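# Fold a skirt in half sideways with two arms

## Task

Fold the skirt in half across its width so that one side edge rests on top of the other, matching within roughly three finger-widths. The folded skirt must be reasonably flat and entirely on the table, with the lower half lying flat, and both grippers must have released it at the end.

## Robot and tools

ROBOT. Two arms, left_arm and right_arm, each with six revolute joints and a two-finger parallel gripper. In the scene frame the origin sits at table height midway between the nominal bases, +x points out over the table, +z up, and left_arm is on the +y side (image left/right may differ). Calibrated bases: left_arm at (+0.009, +0.262, 0) m, right_arm at (+0.026, -0.241, 0) m, both nearly unrotated. A camera stand is behind the arms. Cameras: cam_high, cam_low (fixed, scene frame), cam_left_wrist, cam_right_wrist (on the grippers), each 896x504.

ROW LAYOUT. Every command row is one flat list of 14 numbers, each in [-1, 1], covering both arms even if one is idle: first left_arm's 7, then right_arm's 7. Per arm the order is: shoulder (joint2), elbow (joint3), wrist roll (joint6), wrist pitch (joint4), waist (joint1), wrist yaw (joint5), then gripper opening. The six joint numbers are offsets, not poses: they count from the arm's Joint targets as they stood when the action or move began, never from the previous row, so sending the same offset again moves the joint further. Scale: 1.0 equals 2.224 rad for shoulder, elbow and waist, and 8.485 rad for the three wrist joints; 0 means stay at the current targets. The opening number is absolute: +1 fully open, -1 closed; resend the current value to leave a gripper unchanged, since 0 is a real half-open command. Stated joint ranges (rad): waist -2.618 to 3.054, shoulder 0 to 3.142, elbow 0 to 3.142, wrist pitch and wrist yaw -1.571 to 1.571, wrist roll -2.094 to 2.094. An action asking any joint more than 0.059 rad beyond its range is rejected for both arms.

TOOLS.
- execute_actions(actions, cameras): actions is a list of actions; each action is up to 15 rows, one per 1/30 s step, and a short action repeats its last row to fill 15 steps (0.5 s). Images come only when actions is empty or cameras names them (["all"] or a list of names).
- move(target, speed, blend, opening_speed, grip_force, blocking, cameras): target is one 14-number row or up to 15 rows (waypoints), all offsets from the same starting Joint targets, not from each other. Joints interpolate together, so grippers trace curves; no obstacle avoidance. speed is the peak rad/s of the joint with most to travel, 0.01 to 12.57, default 0.5, one value or one per waypoint. blend (rad) rounds corners at intermediate waypoints; 0 stops at each. opening_speed is the finger command rate per second on the -1..+1 scale, at least 0.2. grip_force is newtons per pad, 10 to 50, one value or one per arm; it persists, and low values close slowly. blocking=false returns after about 0.5 s while motion continues. Whole move is capped near 10 s.
- wait(seconds 0 to 10, cameras): lets time pass holding commands; returns early if a running move ends.
- stop(cameras): brakes a running move.
- zoom_image(camera, region [x0,y0,x1,y1] pixels, max 504x504): closer look at the newest image of that camera.
- read_manual(section): licence text only.
- finished_scene(scene): ends the current scene, given its number; irreversible.

RESULTS. end_effector_position (m) and end_effector_quat_wxyz are in each arm's own base frame; the point is between the finger pads, about 1 cm inside the tips, fingers along gripper +z, closing along y. Expect errors of a few cm, larger when stretched out. Joint positions, velocities and torques list joints per arm in the row order above; positions end with finger gap in m (0.093 open), velocities with its rate. Joint targets are what your next offsets count from. grip_measured is the finger motor on the -1..+1 scale; pads meet near -0.94, and each mm of object width adds about 0.0208. "joint sent to its limit" means a joint was clipped at its end. "joint command not followed" means the clearance check altered targets. The move: line reports done, off_target (resting over 0.035 rad from target), moving, held, or fault, plus limits=held if steps were withheld. MOTOR HOT appears at 70 °C; at 85 °C an OVER-TEMPERATURE FAULT folds that arm and it ignores commands until cool.

MOTION NOTES. Joint speed is limited and each target may only lead the measured angle by 0.339 rad (big joints) or 2.2 rad (wrists); large offsets can need several actions, and you may have to command the remainder. Friction and gravity can leave joints short, especially at long reach; tiny turns may not happen. To end a push against something, command targets back past the measured positions.

AVOID. Letting cloth slide or fall off the table; fast contacts with the table or fixed objects; the two arms or grippers touching or squeezing each other; releasing cloth while moving; holding stretched-out poses or straining toward unreachable poses, which heats motors. For cloth, close firmly (around -1) on a pinched edge, lift gently, carry one side over the other, lower, then open fully before finishing.

Each tool is called after "Emit:" as name(argument=value, ...) on one line, values as JSON.

## Session

Emit:
execute_actions(actions=[])

Scene clock: 0.00 s.
left_arm: end_effector_position=(+0.3851, +0.0335, +0.0772) grip_measured=+1.000 end_effector_quat_wxyz=(+0.559, -0.077, +0.826, +0.016) | right_arm: end_effector_position=(+0.3884, -0.0147, +0.0709) grip_measured=+1.000 end_effector_quat_wxyz=(+0.554, +0.050, +0.831, -0.009)
Joint names: [shoulder, elbow, wrist roll, wrist pitch, waist, wrist yaw]
Joint positions: left_arm=[1.575 0.357 -0.087 0.834 0.063 -0.055 0.093] | right_arm=[1.609 0.363 0.068 0.849 -0.012 0.06 0.093]
Joint velocities: within noise
Joint torques (N m): no reading
Heat: left arm: 34 °C; right arm: 32 °C.
Joint targets: left_arm=[1.564 0.369 -0.082 0.834 0.062 -0.061] | right_arm=[1.597 0.376 0.063 0.853 -0.012 0.066]
Tool commands: left_gripper/opening=+1.0 right_gripper/opening=+1.0

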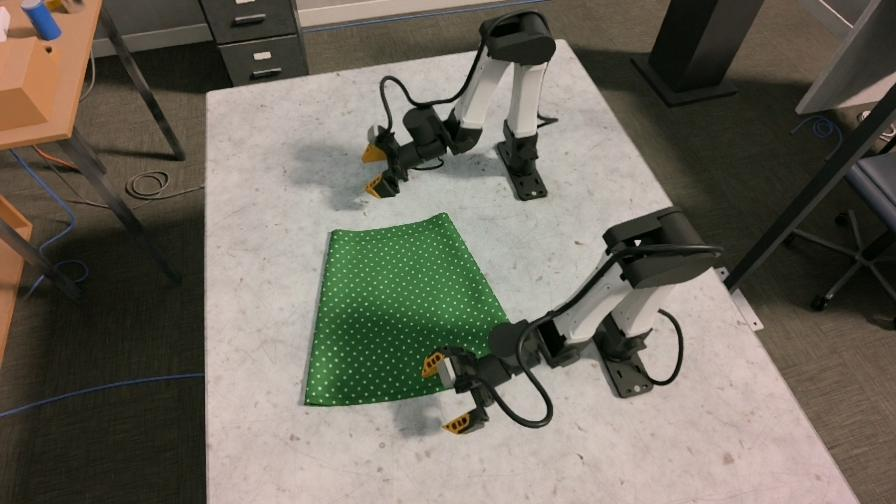

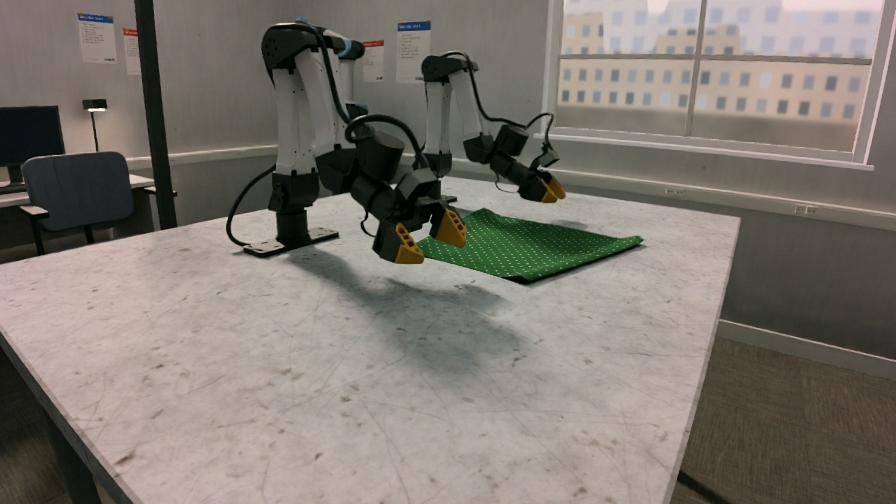

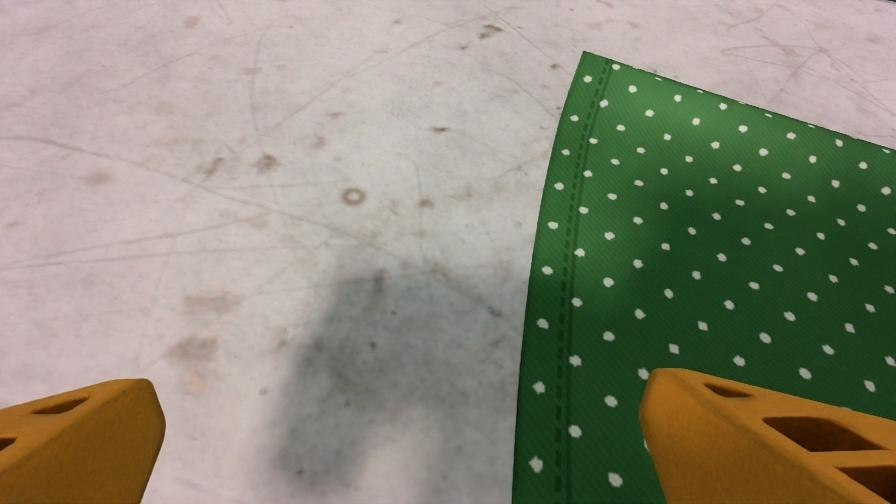

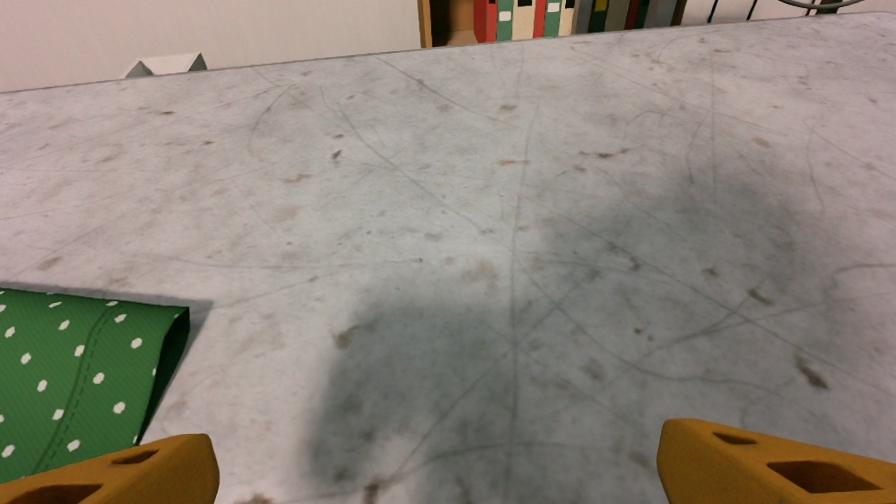

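Emit:
move(target=[0,0,0,0,0.35,0,1,0,0,0,0,-0.4,0,1], speed=1.0, cameras=["all"])

Scene clock: 74.17 s.
left_arm: end_effector_position=(+0.2497, +0.2950, +0.0772) grip_measured=+1.000 end_effector_quat_wxyz=(+0.510, -0.386, +0.734, +0.228) | right_arm: end_effector_position=(+0.2321, -0.3117, +0.0709) grip_measured=+1.000 end_effector_quat_wxyz=(+0.496, +0.404, +0.728, -0.248)
Joint names: [shoulder, elbow, wrist roll, wrist pitch, waist, wrist yaw]
Joint positions: left_arm=[1.575 0.357 -0.087 0.834 0.844 -0.056 0.093] | right_arm=[1.609 0.363 0.068 0.849 -0.905 0.06 0.093]
Joint torques (N m): left_arm=[-4.79 6.04 -0.01 2.37 0.92 -0.11] | right_arm=[-5.53 4.74 0.09 2.03 -0.32 -0.05]
Heat: left arm: 46 °C; right arm: 47 °C.
Joint targets: left_arm=[1.564 0.369 -0.082 0.834 0.841 -0.061] | right_arm=[1.597 0.376 0.063 0.853 -0.901 0.066]
move: done

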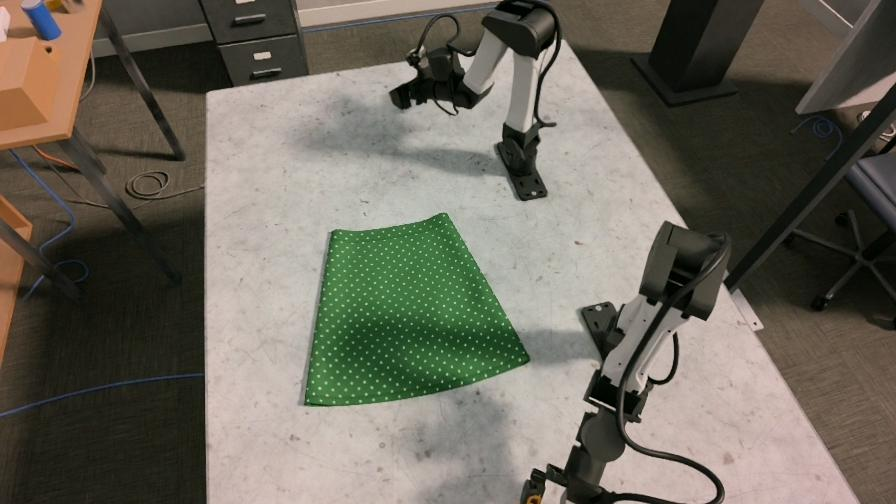

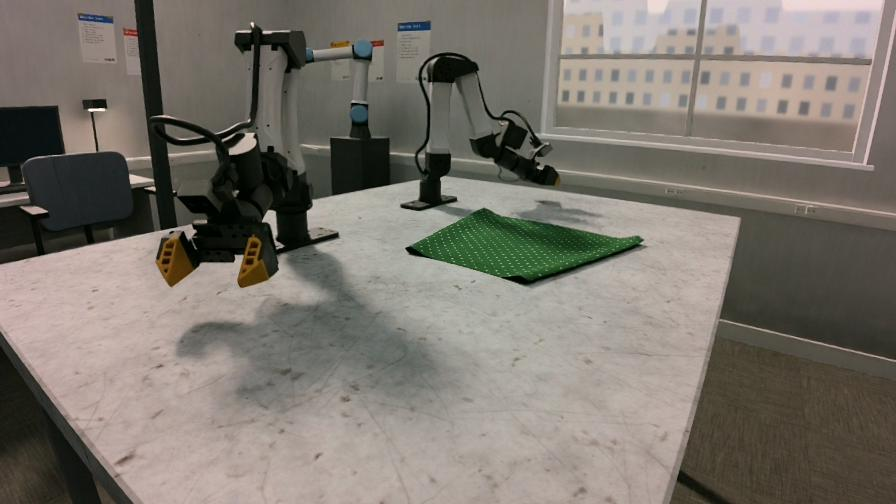

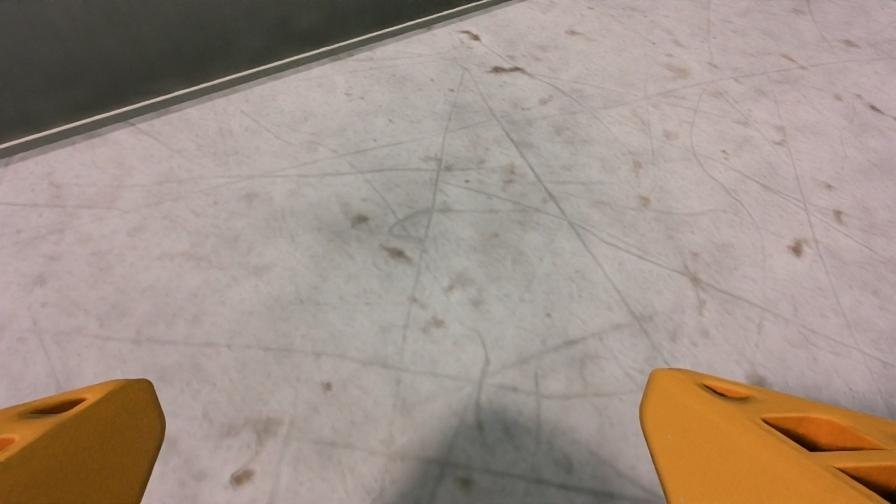

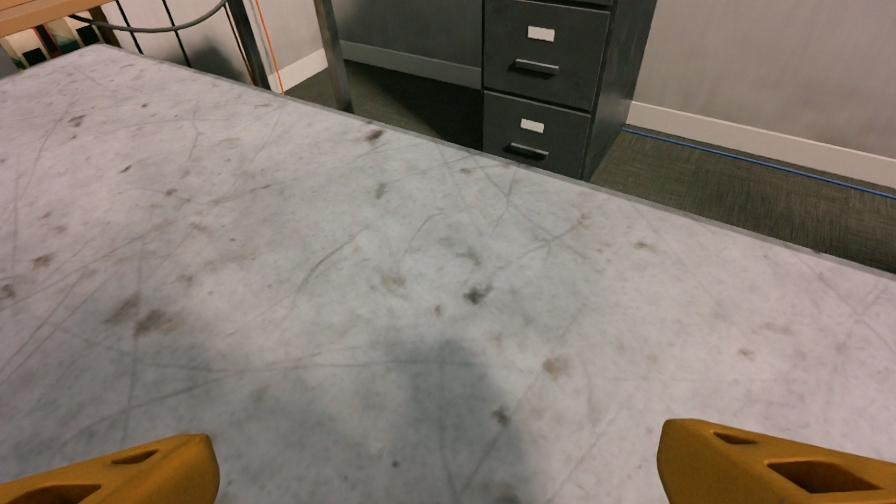

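Emit:
move(target=[-0.0571,0.6335,0.00966,-0.26565,-0.513,0.0072,1,-0.0719,0.6304,-0.00742,-0.26789,0.54,-0.00778,1], speed=1.5, cameras=["all"])

Scene clock: 108.93 s.
left_arm: end_effector_position=(+0.3048, -0.0940, +0.2881) grip_measured=+1.000 end_effector_quat_wxyz=(+0.235, +0.140, +0.961, -0.034) | right_arm: end_effector_position=(+0.3034, +0.0936, +0.2872) grip_measured=+1.000 end_effector_quat_wxyz=(+0.232, -0.142, +0.962, +0.035)
Joint names: [shoulder, elbow, wrist roll, wrist pitch, waist, wrist yaw]
Joint positions: left_arm=[1.454 1.743 -0.012 -1.38 -0.302 -0.006 0.093] | right_arm=[1.454 1.742 0.007 -1.386 0.301 0.003 0.093]
Joint torques (N m): left_arm=[-5.09 9.28 0.12 1.06 0.01 0] | right_arm=[-5.68 7.42 -0.03 0.9 0.34 -0.18]
Heat: left arm: 47 °C; right arm: 48 °C.
Joint targets: left_arm=[1.437 1.778 0.000 -1.420 -0.300 0.000] | right_arm=[1.437 1.778 0.000 -1.420 0.300 0.000]
move: off_target (left_arm, right_arm); left_arm: the wrist pitch is farthest, 0.040 rad from its target; right_arm: the elbow is farthest, 0.036 rad from its target

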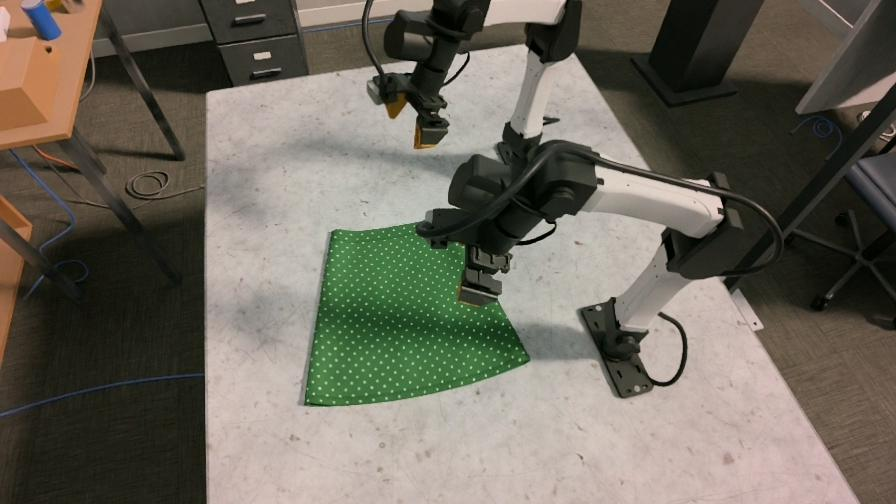

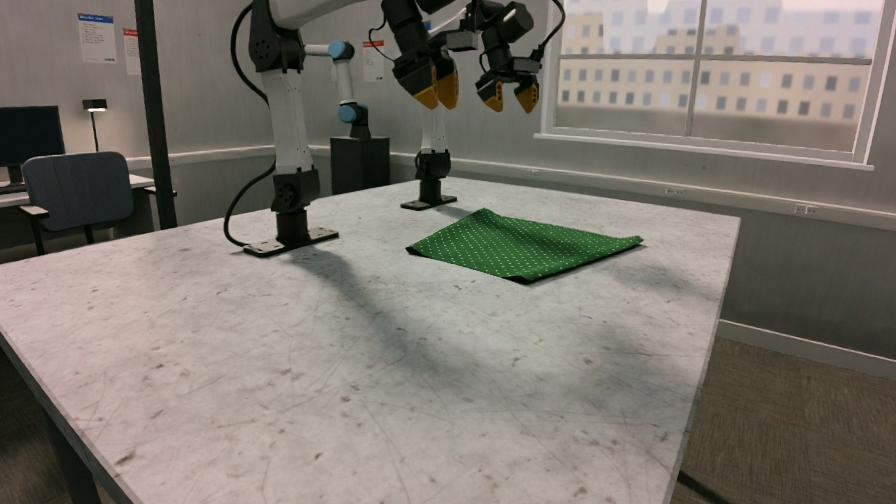

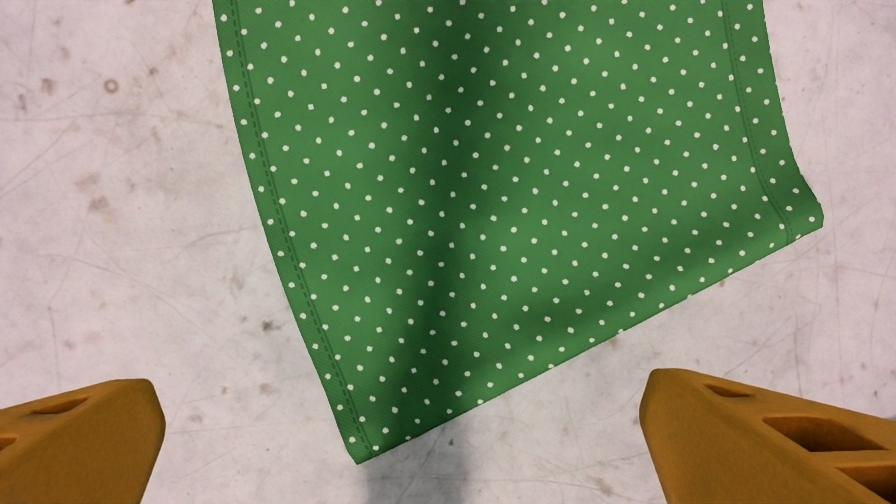

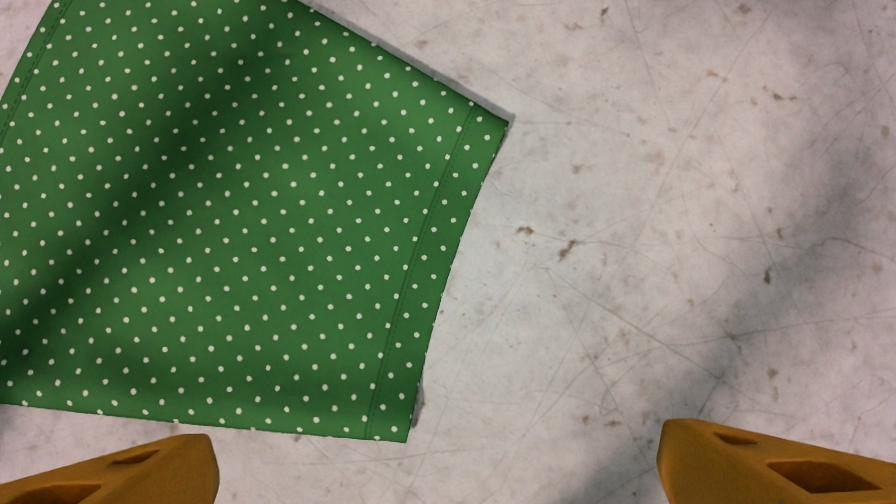

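Emit:
move(target=[0.1012,0.0985,0,0.0006,0.1349,0,1,-0.1075,-0.3885,0.2239,0.0560,0.0854,0,1], speed=1.0, cameras=["all"])

Scene clock: 218.73 s.
left_arm: end_effector_position=(+0.3724, -0.0005, +0.2933) grip_measured=+1.000 end_effector_quat_wxyz=(+0.244, -0.005, +0.970, +0.001) | right_arm: end_effector_position=(+0.2250, +0.1149, +0.1166) grip_measured=+1.000 end_effector_quat_wxyz=(+0.057, +0.645, +0.750, +0.137)
Joint names: [shoulder, elbow, wrist roll, wrist pitch, waist, wrist yaw]
Joint positions: left_arm=[1.654 1.956 -0.012 -1.381 -0.005 -0.007 0.093] | right_arm=[1.222 0.929 1.894 -0.981 0.474 0.003 0.093]
Joint torques (N m): left_arm=[-4.68 9.8 0.12 1.14 1.21 0] | right_arm=[-4.83 3.95 0.16 1.16 0.53 -0.1]
Heat: left arm: 44 °C; right arm: 45 °C.
Joint targets: left_arm=[1.662 1.997 0.000 -1.415 0.000 0.000] | right_arm=[1.198 0.914 1.900 -0.945 0.490 0.000]
move: off_target (left_arm, right_arm); left_arm: the elbow is farthest, 0.041 rad from its target; right_arm: the wrist pitch is farthest, 0.036 rad from its target

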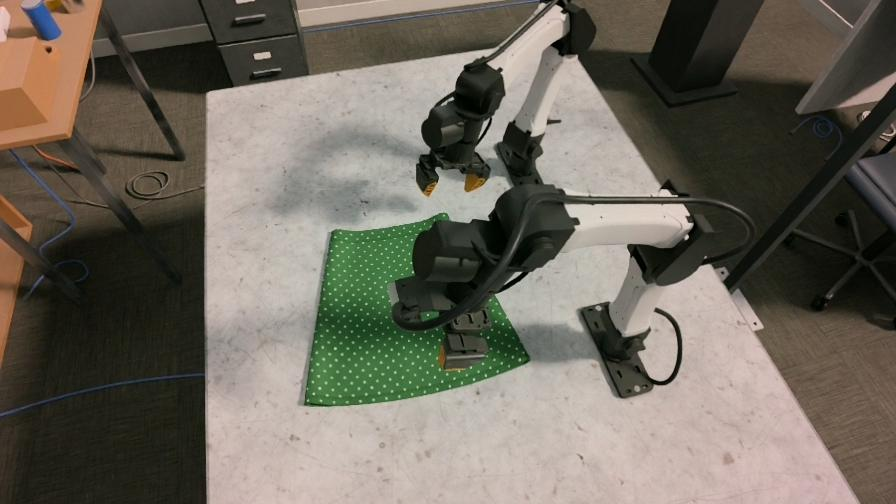

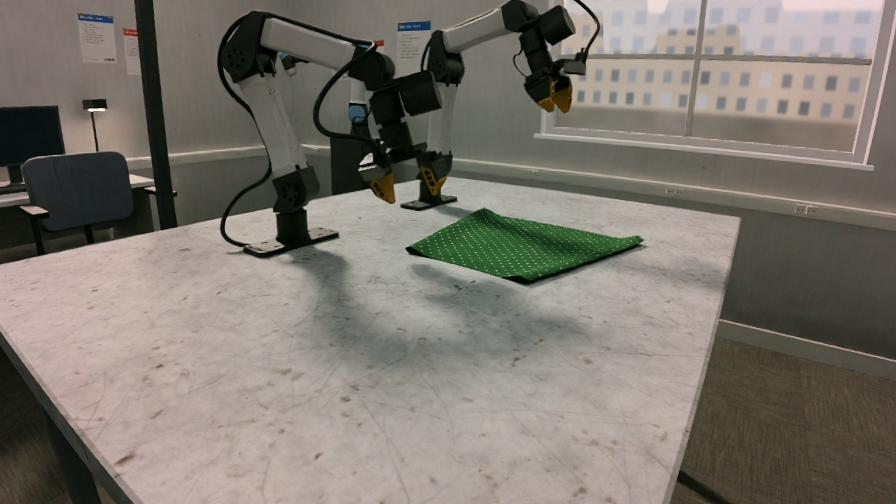

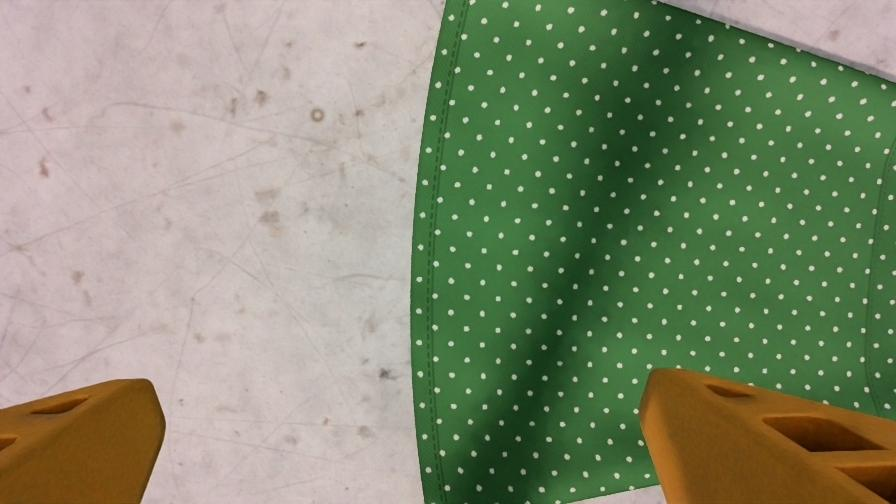

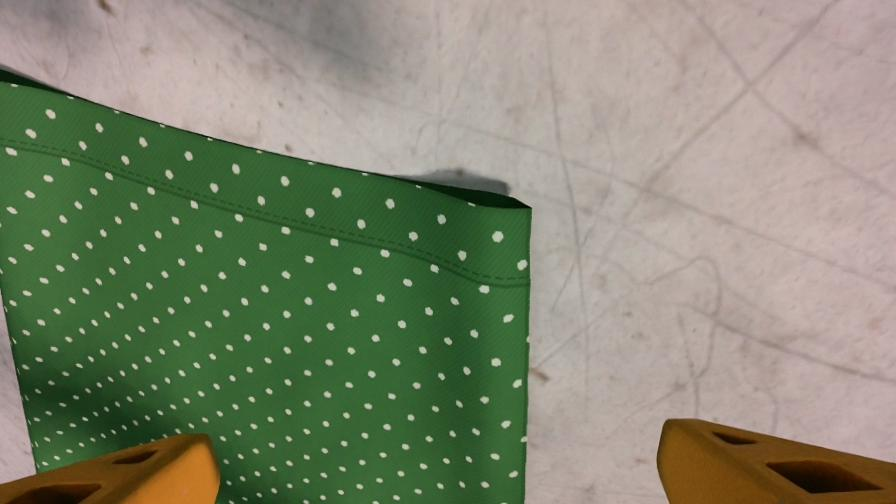

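Emit:
move(target=[-0.3183,-0.5423,-0.2086,0.0411,-0.0405,0,1,0,0,0,0,0,0,1], speed=1.2, cameras=["all"])

Emit:
zoom_image(camera="cam_high", region=[280, 180, 580, 430])

Scene clock: 253.73 s.
left_arm: end_effector_position=(+0.1928, -0.0138, +0.1181) grip_measured=+1.000 end_effector_quat_wxyz=(-0.091, +0.739, -0.658, +0.116) | right_arm: end_effector_position=(+0.2253, +0.1151, +0.1167) grip_measured=+1.000 end_effector_quat_wxyz=(+0.057, +0.645, +0.749, +0.137)
Joint names: [shoulder, elbow, wrist roll, wrist pitch, waist, wrist yaw]
Joint positions: left_arm=[0.971 0.804 -1.761 -1.108 -0.075 -0.004 0.093] | right_arm=[1.222 0.929 1.895 -0.979 0.474 0.003 0.093]
Joint torques (N m): left_arm=[-1.85 5.11 -0.14 1.46 -0.2 -0.07] | right_arm=[-4.74 4.08 0.18 1.13 0.58 -0.1]
Heat: left arm: 46 °C; right arm: 41 °C.
Joint targets: left_arm=[0.954 0.791 -1.770 -1.066 -0.090 0.000] | right_arm=[1.198 0.914 1.900 -0.945 0.490 0.000]
move: off_target (left_arm); left_arm: the wrist pitch is farthest, 0.042 rad from its target

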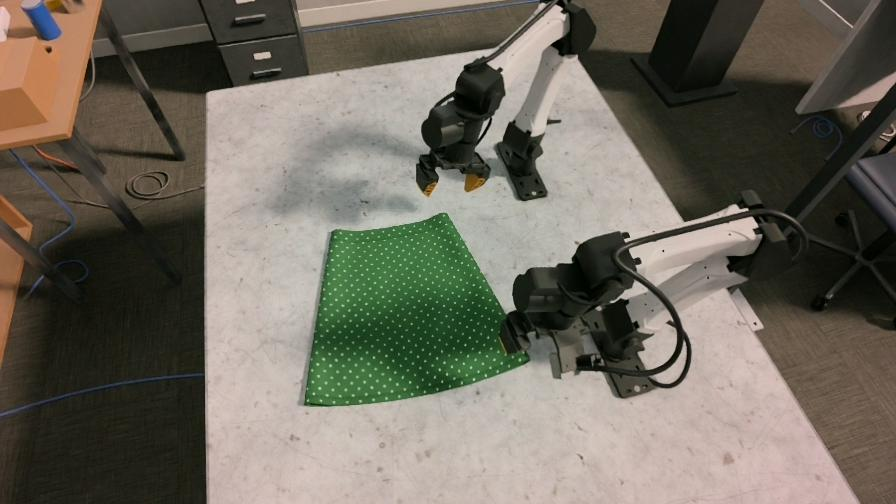

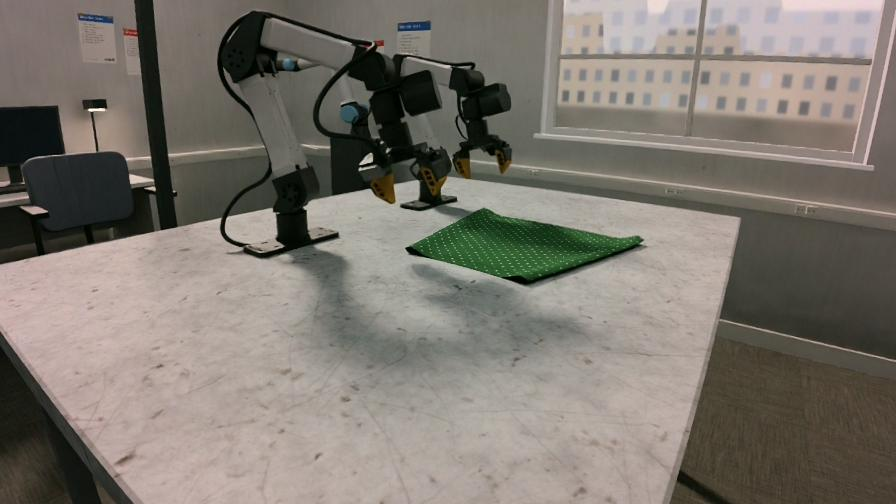

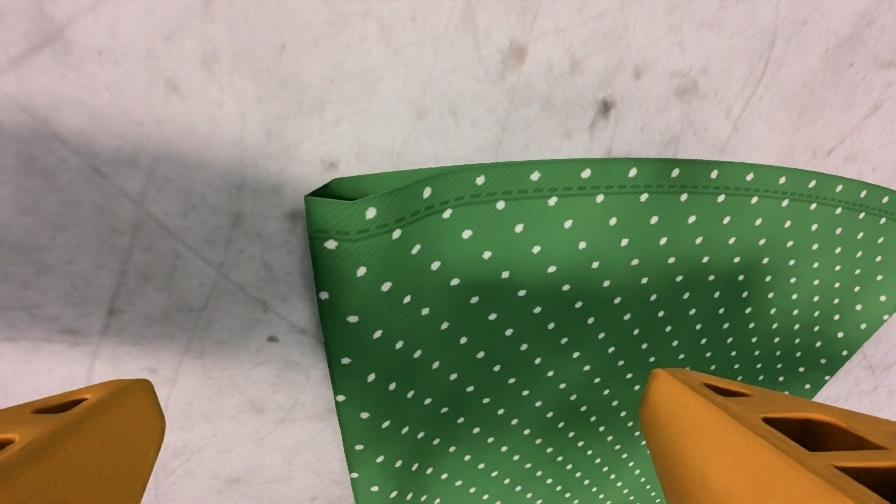

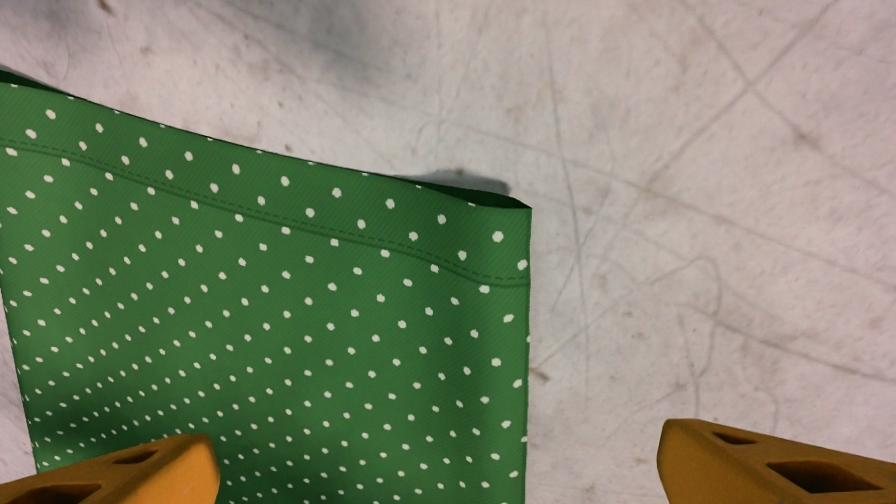

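Scaled by 1.680 from the camera's 896x504 image, which has a finer 1280x720 frame.

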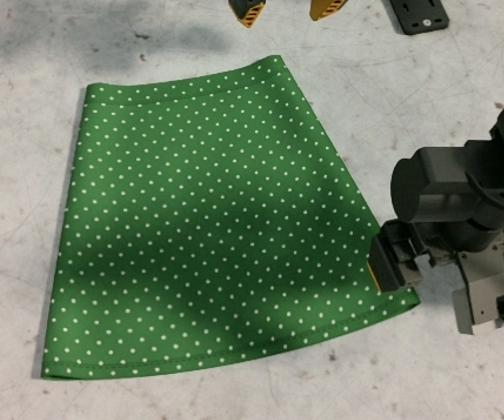

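Emit:
move(target=[-0.013,-0.1686,-0.0094,0.0521,-0.018,0,1,0.0085,-0.1592,0.0029,0.0548,0.0081,0,1], speed=0.5, cameras=["all"])

Scene clock: 327.70 s.
left_arm: end_effector_position=(+0.1980, -0.0222, +0.0343) grip_measured=+1.000 end_effector_quat_wxyz=(-0.109, +0.746, -0.637, +0.158) | right_arm: end_effector_position=(+0.2262, +0.1209, +0.0388) grip_measured=+1.000 end_effector_quat_wxyz=(+0.073, +0.641, +0.740, +0.187)
Joint names: [shoulder, elbow, wrist roll, wrist pitch, waist, wrist yaw]
Joint positions: left_arm=[0.943 0.429 -1.842 -0.67 -0.115 -0.004 0.093] | right_arm=[1.22 0.573 1.92 -0.519 0.493 0.003 0.093]
Joint torques (N m): left_arm=[-1.74 5.08 -0.14 1.67 -0.18 -0.06] | right_arm=[-2.76 3.93 0.18 1.37 0.54 -0.11]
Heat: left arm: 40 °C; right arm: 39 °C.
Joint targets: left_arm=[0.925 0.416 -1.850 -0.624 -0.130 0.000] | right_arm=[1.217 0.560 1.924 -0.480 0.508 0.000]
move: off_target (left_arm, right_arm); left_arm: the wrist pitch is farthest, 0.046 rad from its target; right_arm: the wrist pitch is farthest, 0.039 rad from its target

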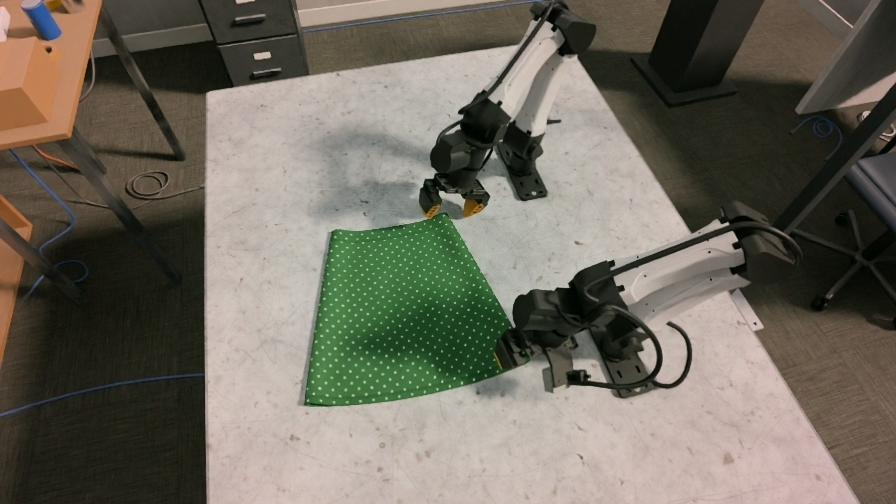

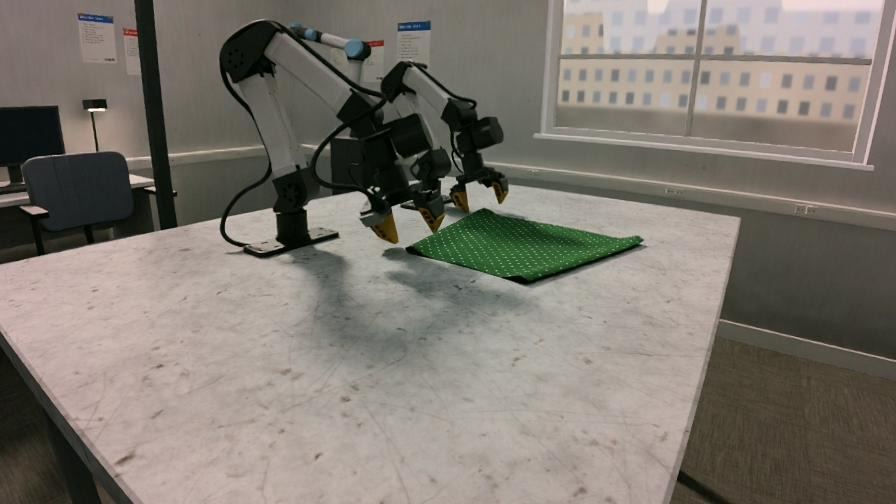

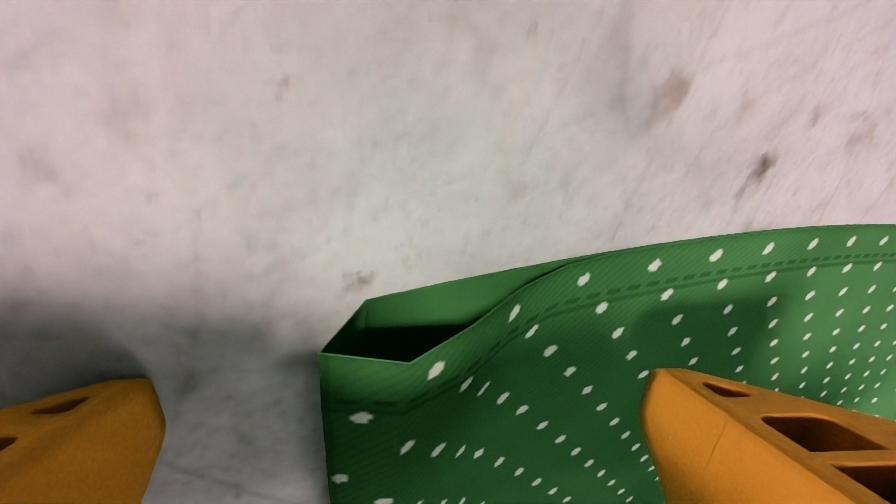

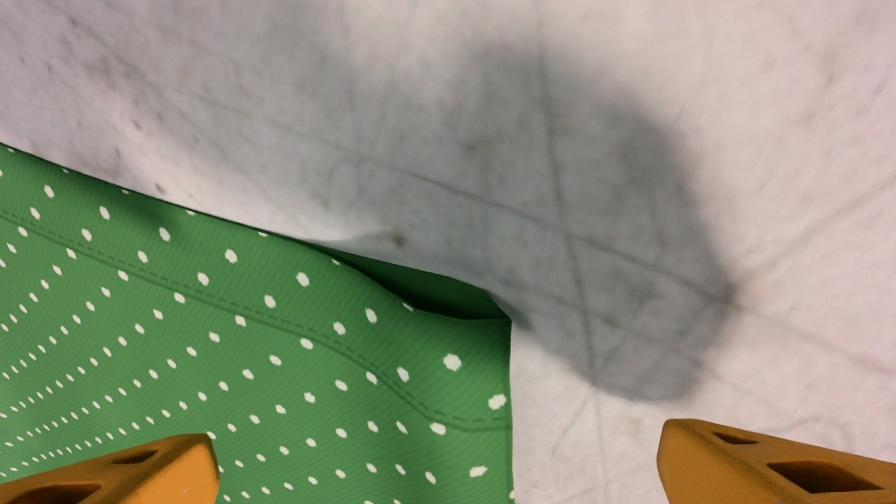

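Emit:
move(target=[0.0148,-0.0184,-0.0088,0.0093,-0.0337,0,-0.108,0.0319,-0.0090,0.0032,0.0097,0.0121,0,-0.108], speed=0.2, cameras=["all"])

Scene clock: 362.77 s.
left_arm: end_effector_position=(+0.2001, -0.0378, +0.0258) grip_measured=-0.105 end_effector_quat_wxyz=(-0.103, +0.744, -0.636, +0.176) | right_arm: end_effector_position=(+0.2288, +0.1305, +0.0255) grip_measured=-0.106 end_effector_quat_wxyz=(+0.068, +0.641, +0.741, +0.189)
Joint names: [shoulder, elbow, wrist roll, wrist pitch, waist, wrist yaw]
Joint positions: left_arm=[0.957 0.389 -1.916 -0.591 -0.19 -0.004 0.04] | right_arm=[1.283 0.555 1.946 -0.438 0.52 0.003 0.04]
Joint torques (N m): left_arm=[-0.25 5.01 -0.14 1.74 -0.2 -0.06] | right_arm=[-2.43 3.58 0.17 1.4 0.46 -0.1]
Heat: left arm: 39 °C; right arm: 41 °C.
Joint targets: left_arm=[0.958 0.375 -1.925 -0.545 -0.205 0.000] | right_arm=[1.288 0.540 1.952 -0.398 0.535 0.000]
move: off_target (left_arm, right_arm); left_arm: the wrist pitch is farthest, 0.046 rad from its target; right_arm: the wrist pitch is farthest, 0.040 rad from its target

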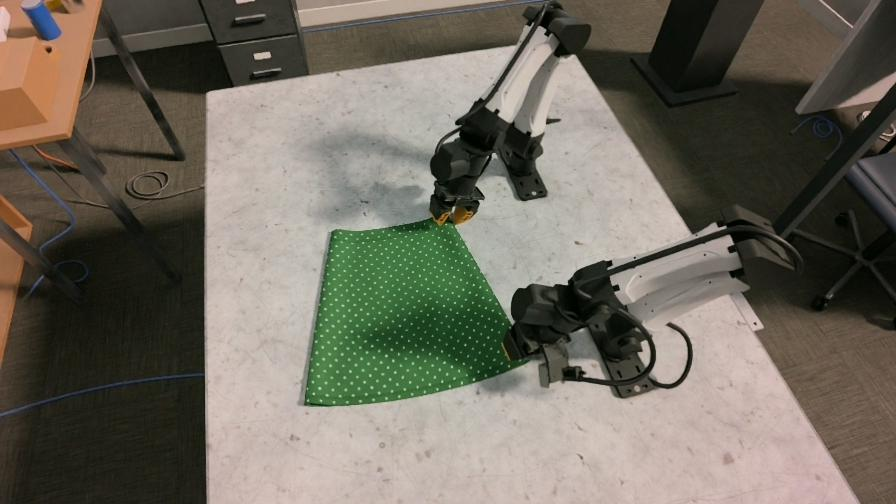

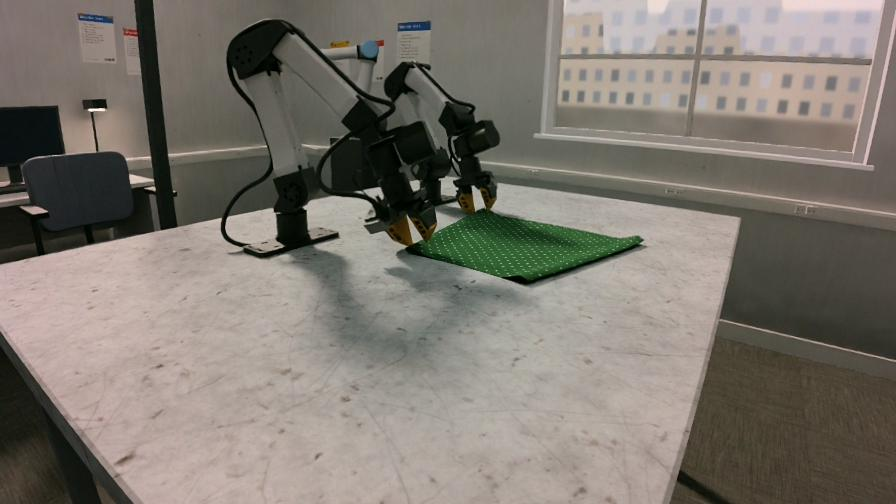

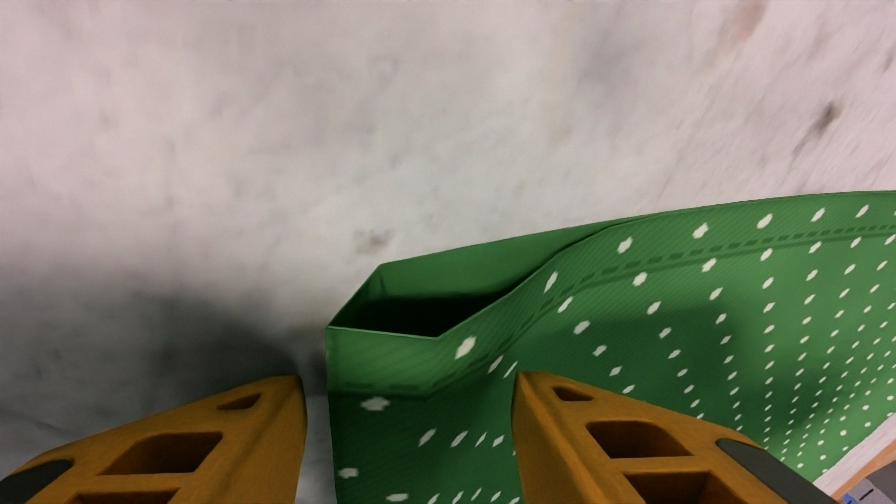

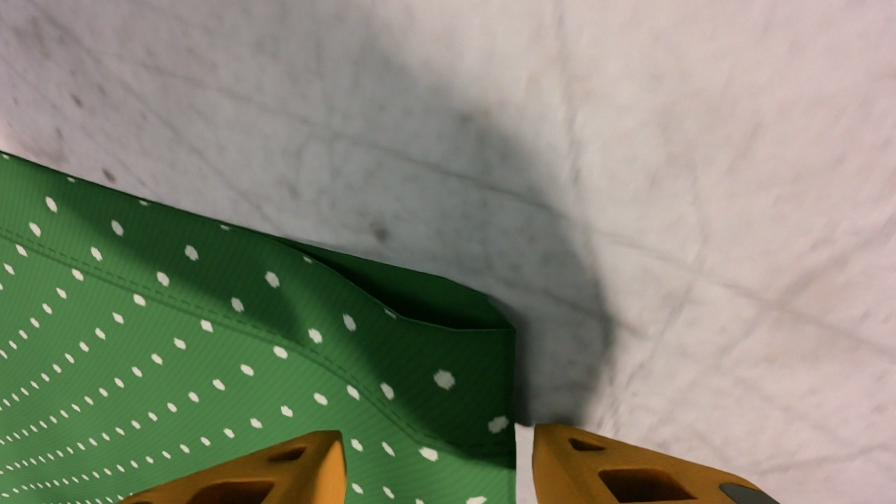

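Emit:
move(target=[0.0095,-0.0065,0,0.0016,0,0,-0.108,0.0068,-0.0065,0,0.0019,0.0009,0,-0.108], speed=0.1, cameras=["cam_left_wrist","cam_right_wrist"])

Scene clock: 376.47 s.
left_arm: end_effector_position=(+0.1999, -0.0378, +0.0235) grip_measured=-0.105 end_effector_quat_wxyz=(-0.101, +0.744, -0.637, +0.174) | right_arm: end_effector_position=(+0.2271, +0.1295, +0.0207) grip_measured=-0.107 end_effector_quat_wxyz=(+0.066, +0.641, +0.742, +0.185)
Joint names: [shoulder, elbow, wrist roll, wrist pitch, waist, wrist yaw]
Joint positions: left_arm=[0.968 0.386 -1.916 -0.584 -0.19 -0.004 0.04] | right_arm=[1.294 0.544 1.946 -0.426 0.52 0.003 0.04]
Joint torques (N m): left_arm=[0.59 3.84 -0.13 1.79 -0.2 -0.07] | right_arm=[-2.07 3.34 0.17 1.42 0.72 -0.09]
Heat: left arm: 39 °C; right arm: 40 °C.
Joint targets: left_arm=[0.979 0.360 -1.925 -0.531 -0.205 0.000] | right_arm=[1.303 0.525 1.952 -0.382 0.537 0.000]
move: off_target (left_arm, right_arm); left_arm: the wrist pitch is farthest, 0.052 rad from its target; right_arm: the wrist pitch is farthest, 0.044 rad from its target
Images, in order (width x height): cam_left_wrist 896x504, cam_right_wrist 896x504.

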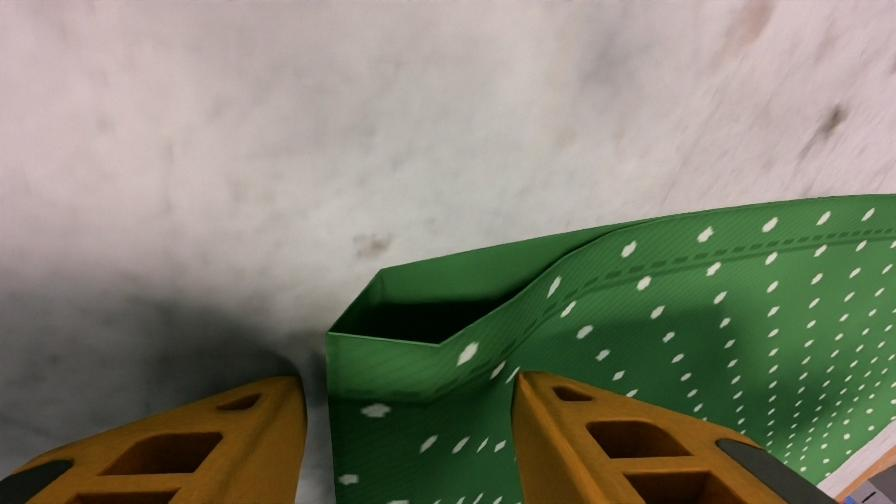

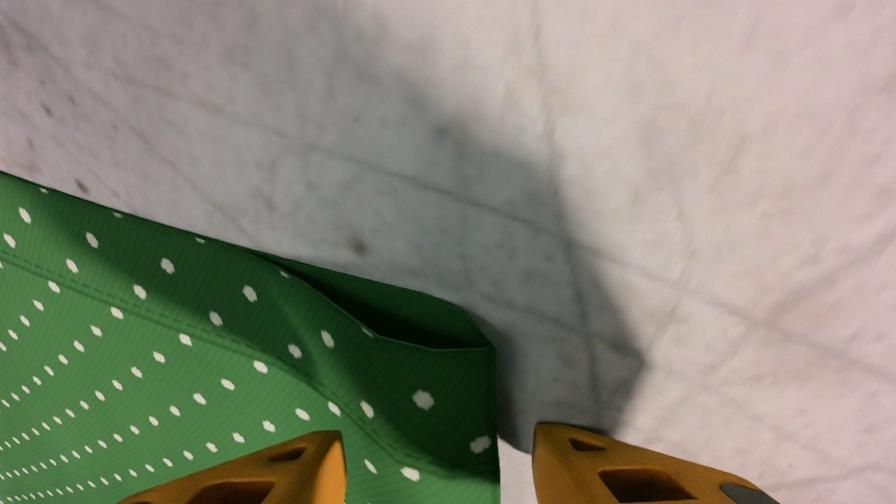

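Emit:
move(target=[0.0013,-0.0075,0,0.0021,0,0,-0.55,0.0025,-0.0129,0,0.0037,0,0,-0.55], speed=0.05, opening_speed=0.6, cameras=["cam_left_wrist","cam_right_wrist"])

Scene clock: 390.20 s.
left_arm: end_effector_position=(+0.1951, -0.0402, +0.0200) grip_measured=-0.547 end_effector_quat_wxyz=(-0.097, +0.741, -0.642, +0.172) | right_arm: end_effector_position=(+0.2203, +0.1298, +0.0158) grip_measured=-0.548 end_effector_quat_wxyz=(+0.061, +0.638, +0.746, +0.179)
Joint names: [shoulder, elbow, wrist roll, wrist pitch, waist, wrist yaw]
Joint positions: left_arm=[0.959 0.37 -1.917 -0.585 -0.204 -0.001 0.019] | right_arm=[1.293 0.527 1.947 -0.426 0.532 0 0.019]
Joint torques (N m): left_arm=[0.9 3.7 -0.13 1.95 -0.18 -0.1] | right_arm=[-1.4 2.35 0.19 1.66 0.39 -0.07]
Heat: left arm: 39 °C; right arm: 42 °C.
Joint targets: left_arm=[0.982 0.344 -1.925 -0.514 -0.205 0.000] | right_arm=[1.308 0.497 1.952 -0.350 0.537 0.000]
move: off_target (left_arm, right_arm); left_arm: the wrist pitch is farthest, 0.072 rad from its target; right_arm: the wrist pitch is farthest, 0.075 rad from its target
Images, in order (width x height): cam_left_wrist 896x504, cam_right_wrist 896x504.

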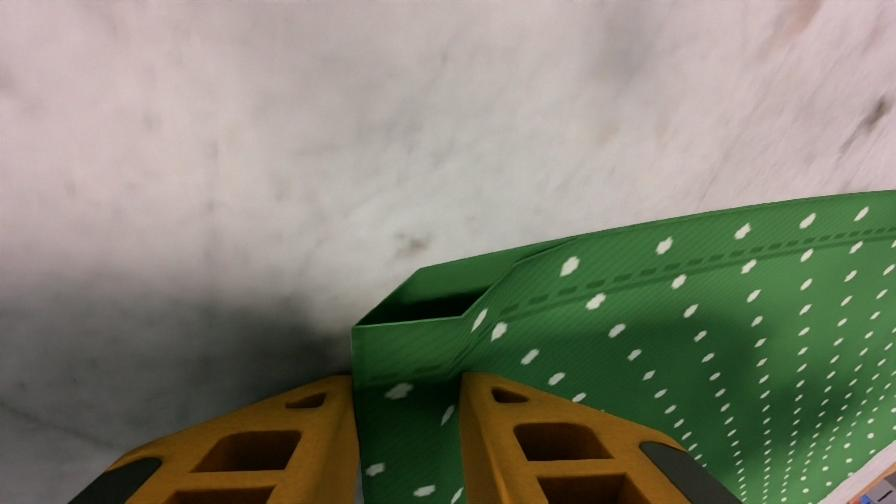

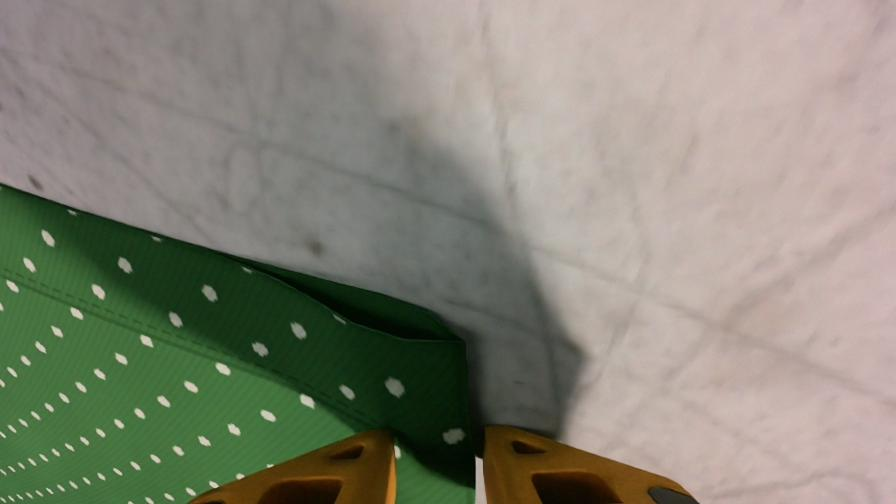

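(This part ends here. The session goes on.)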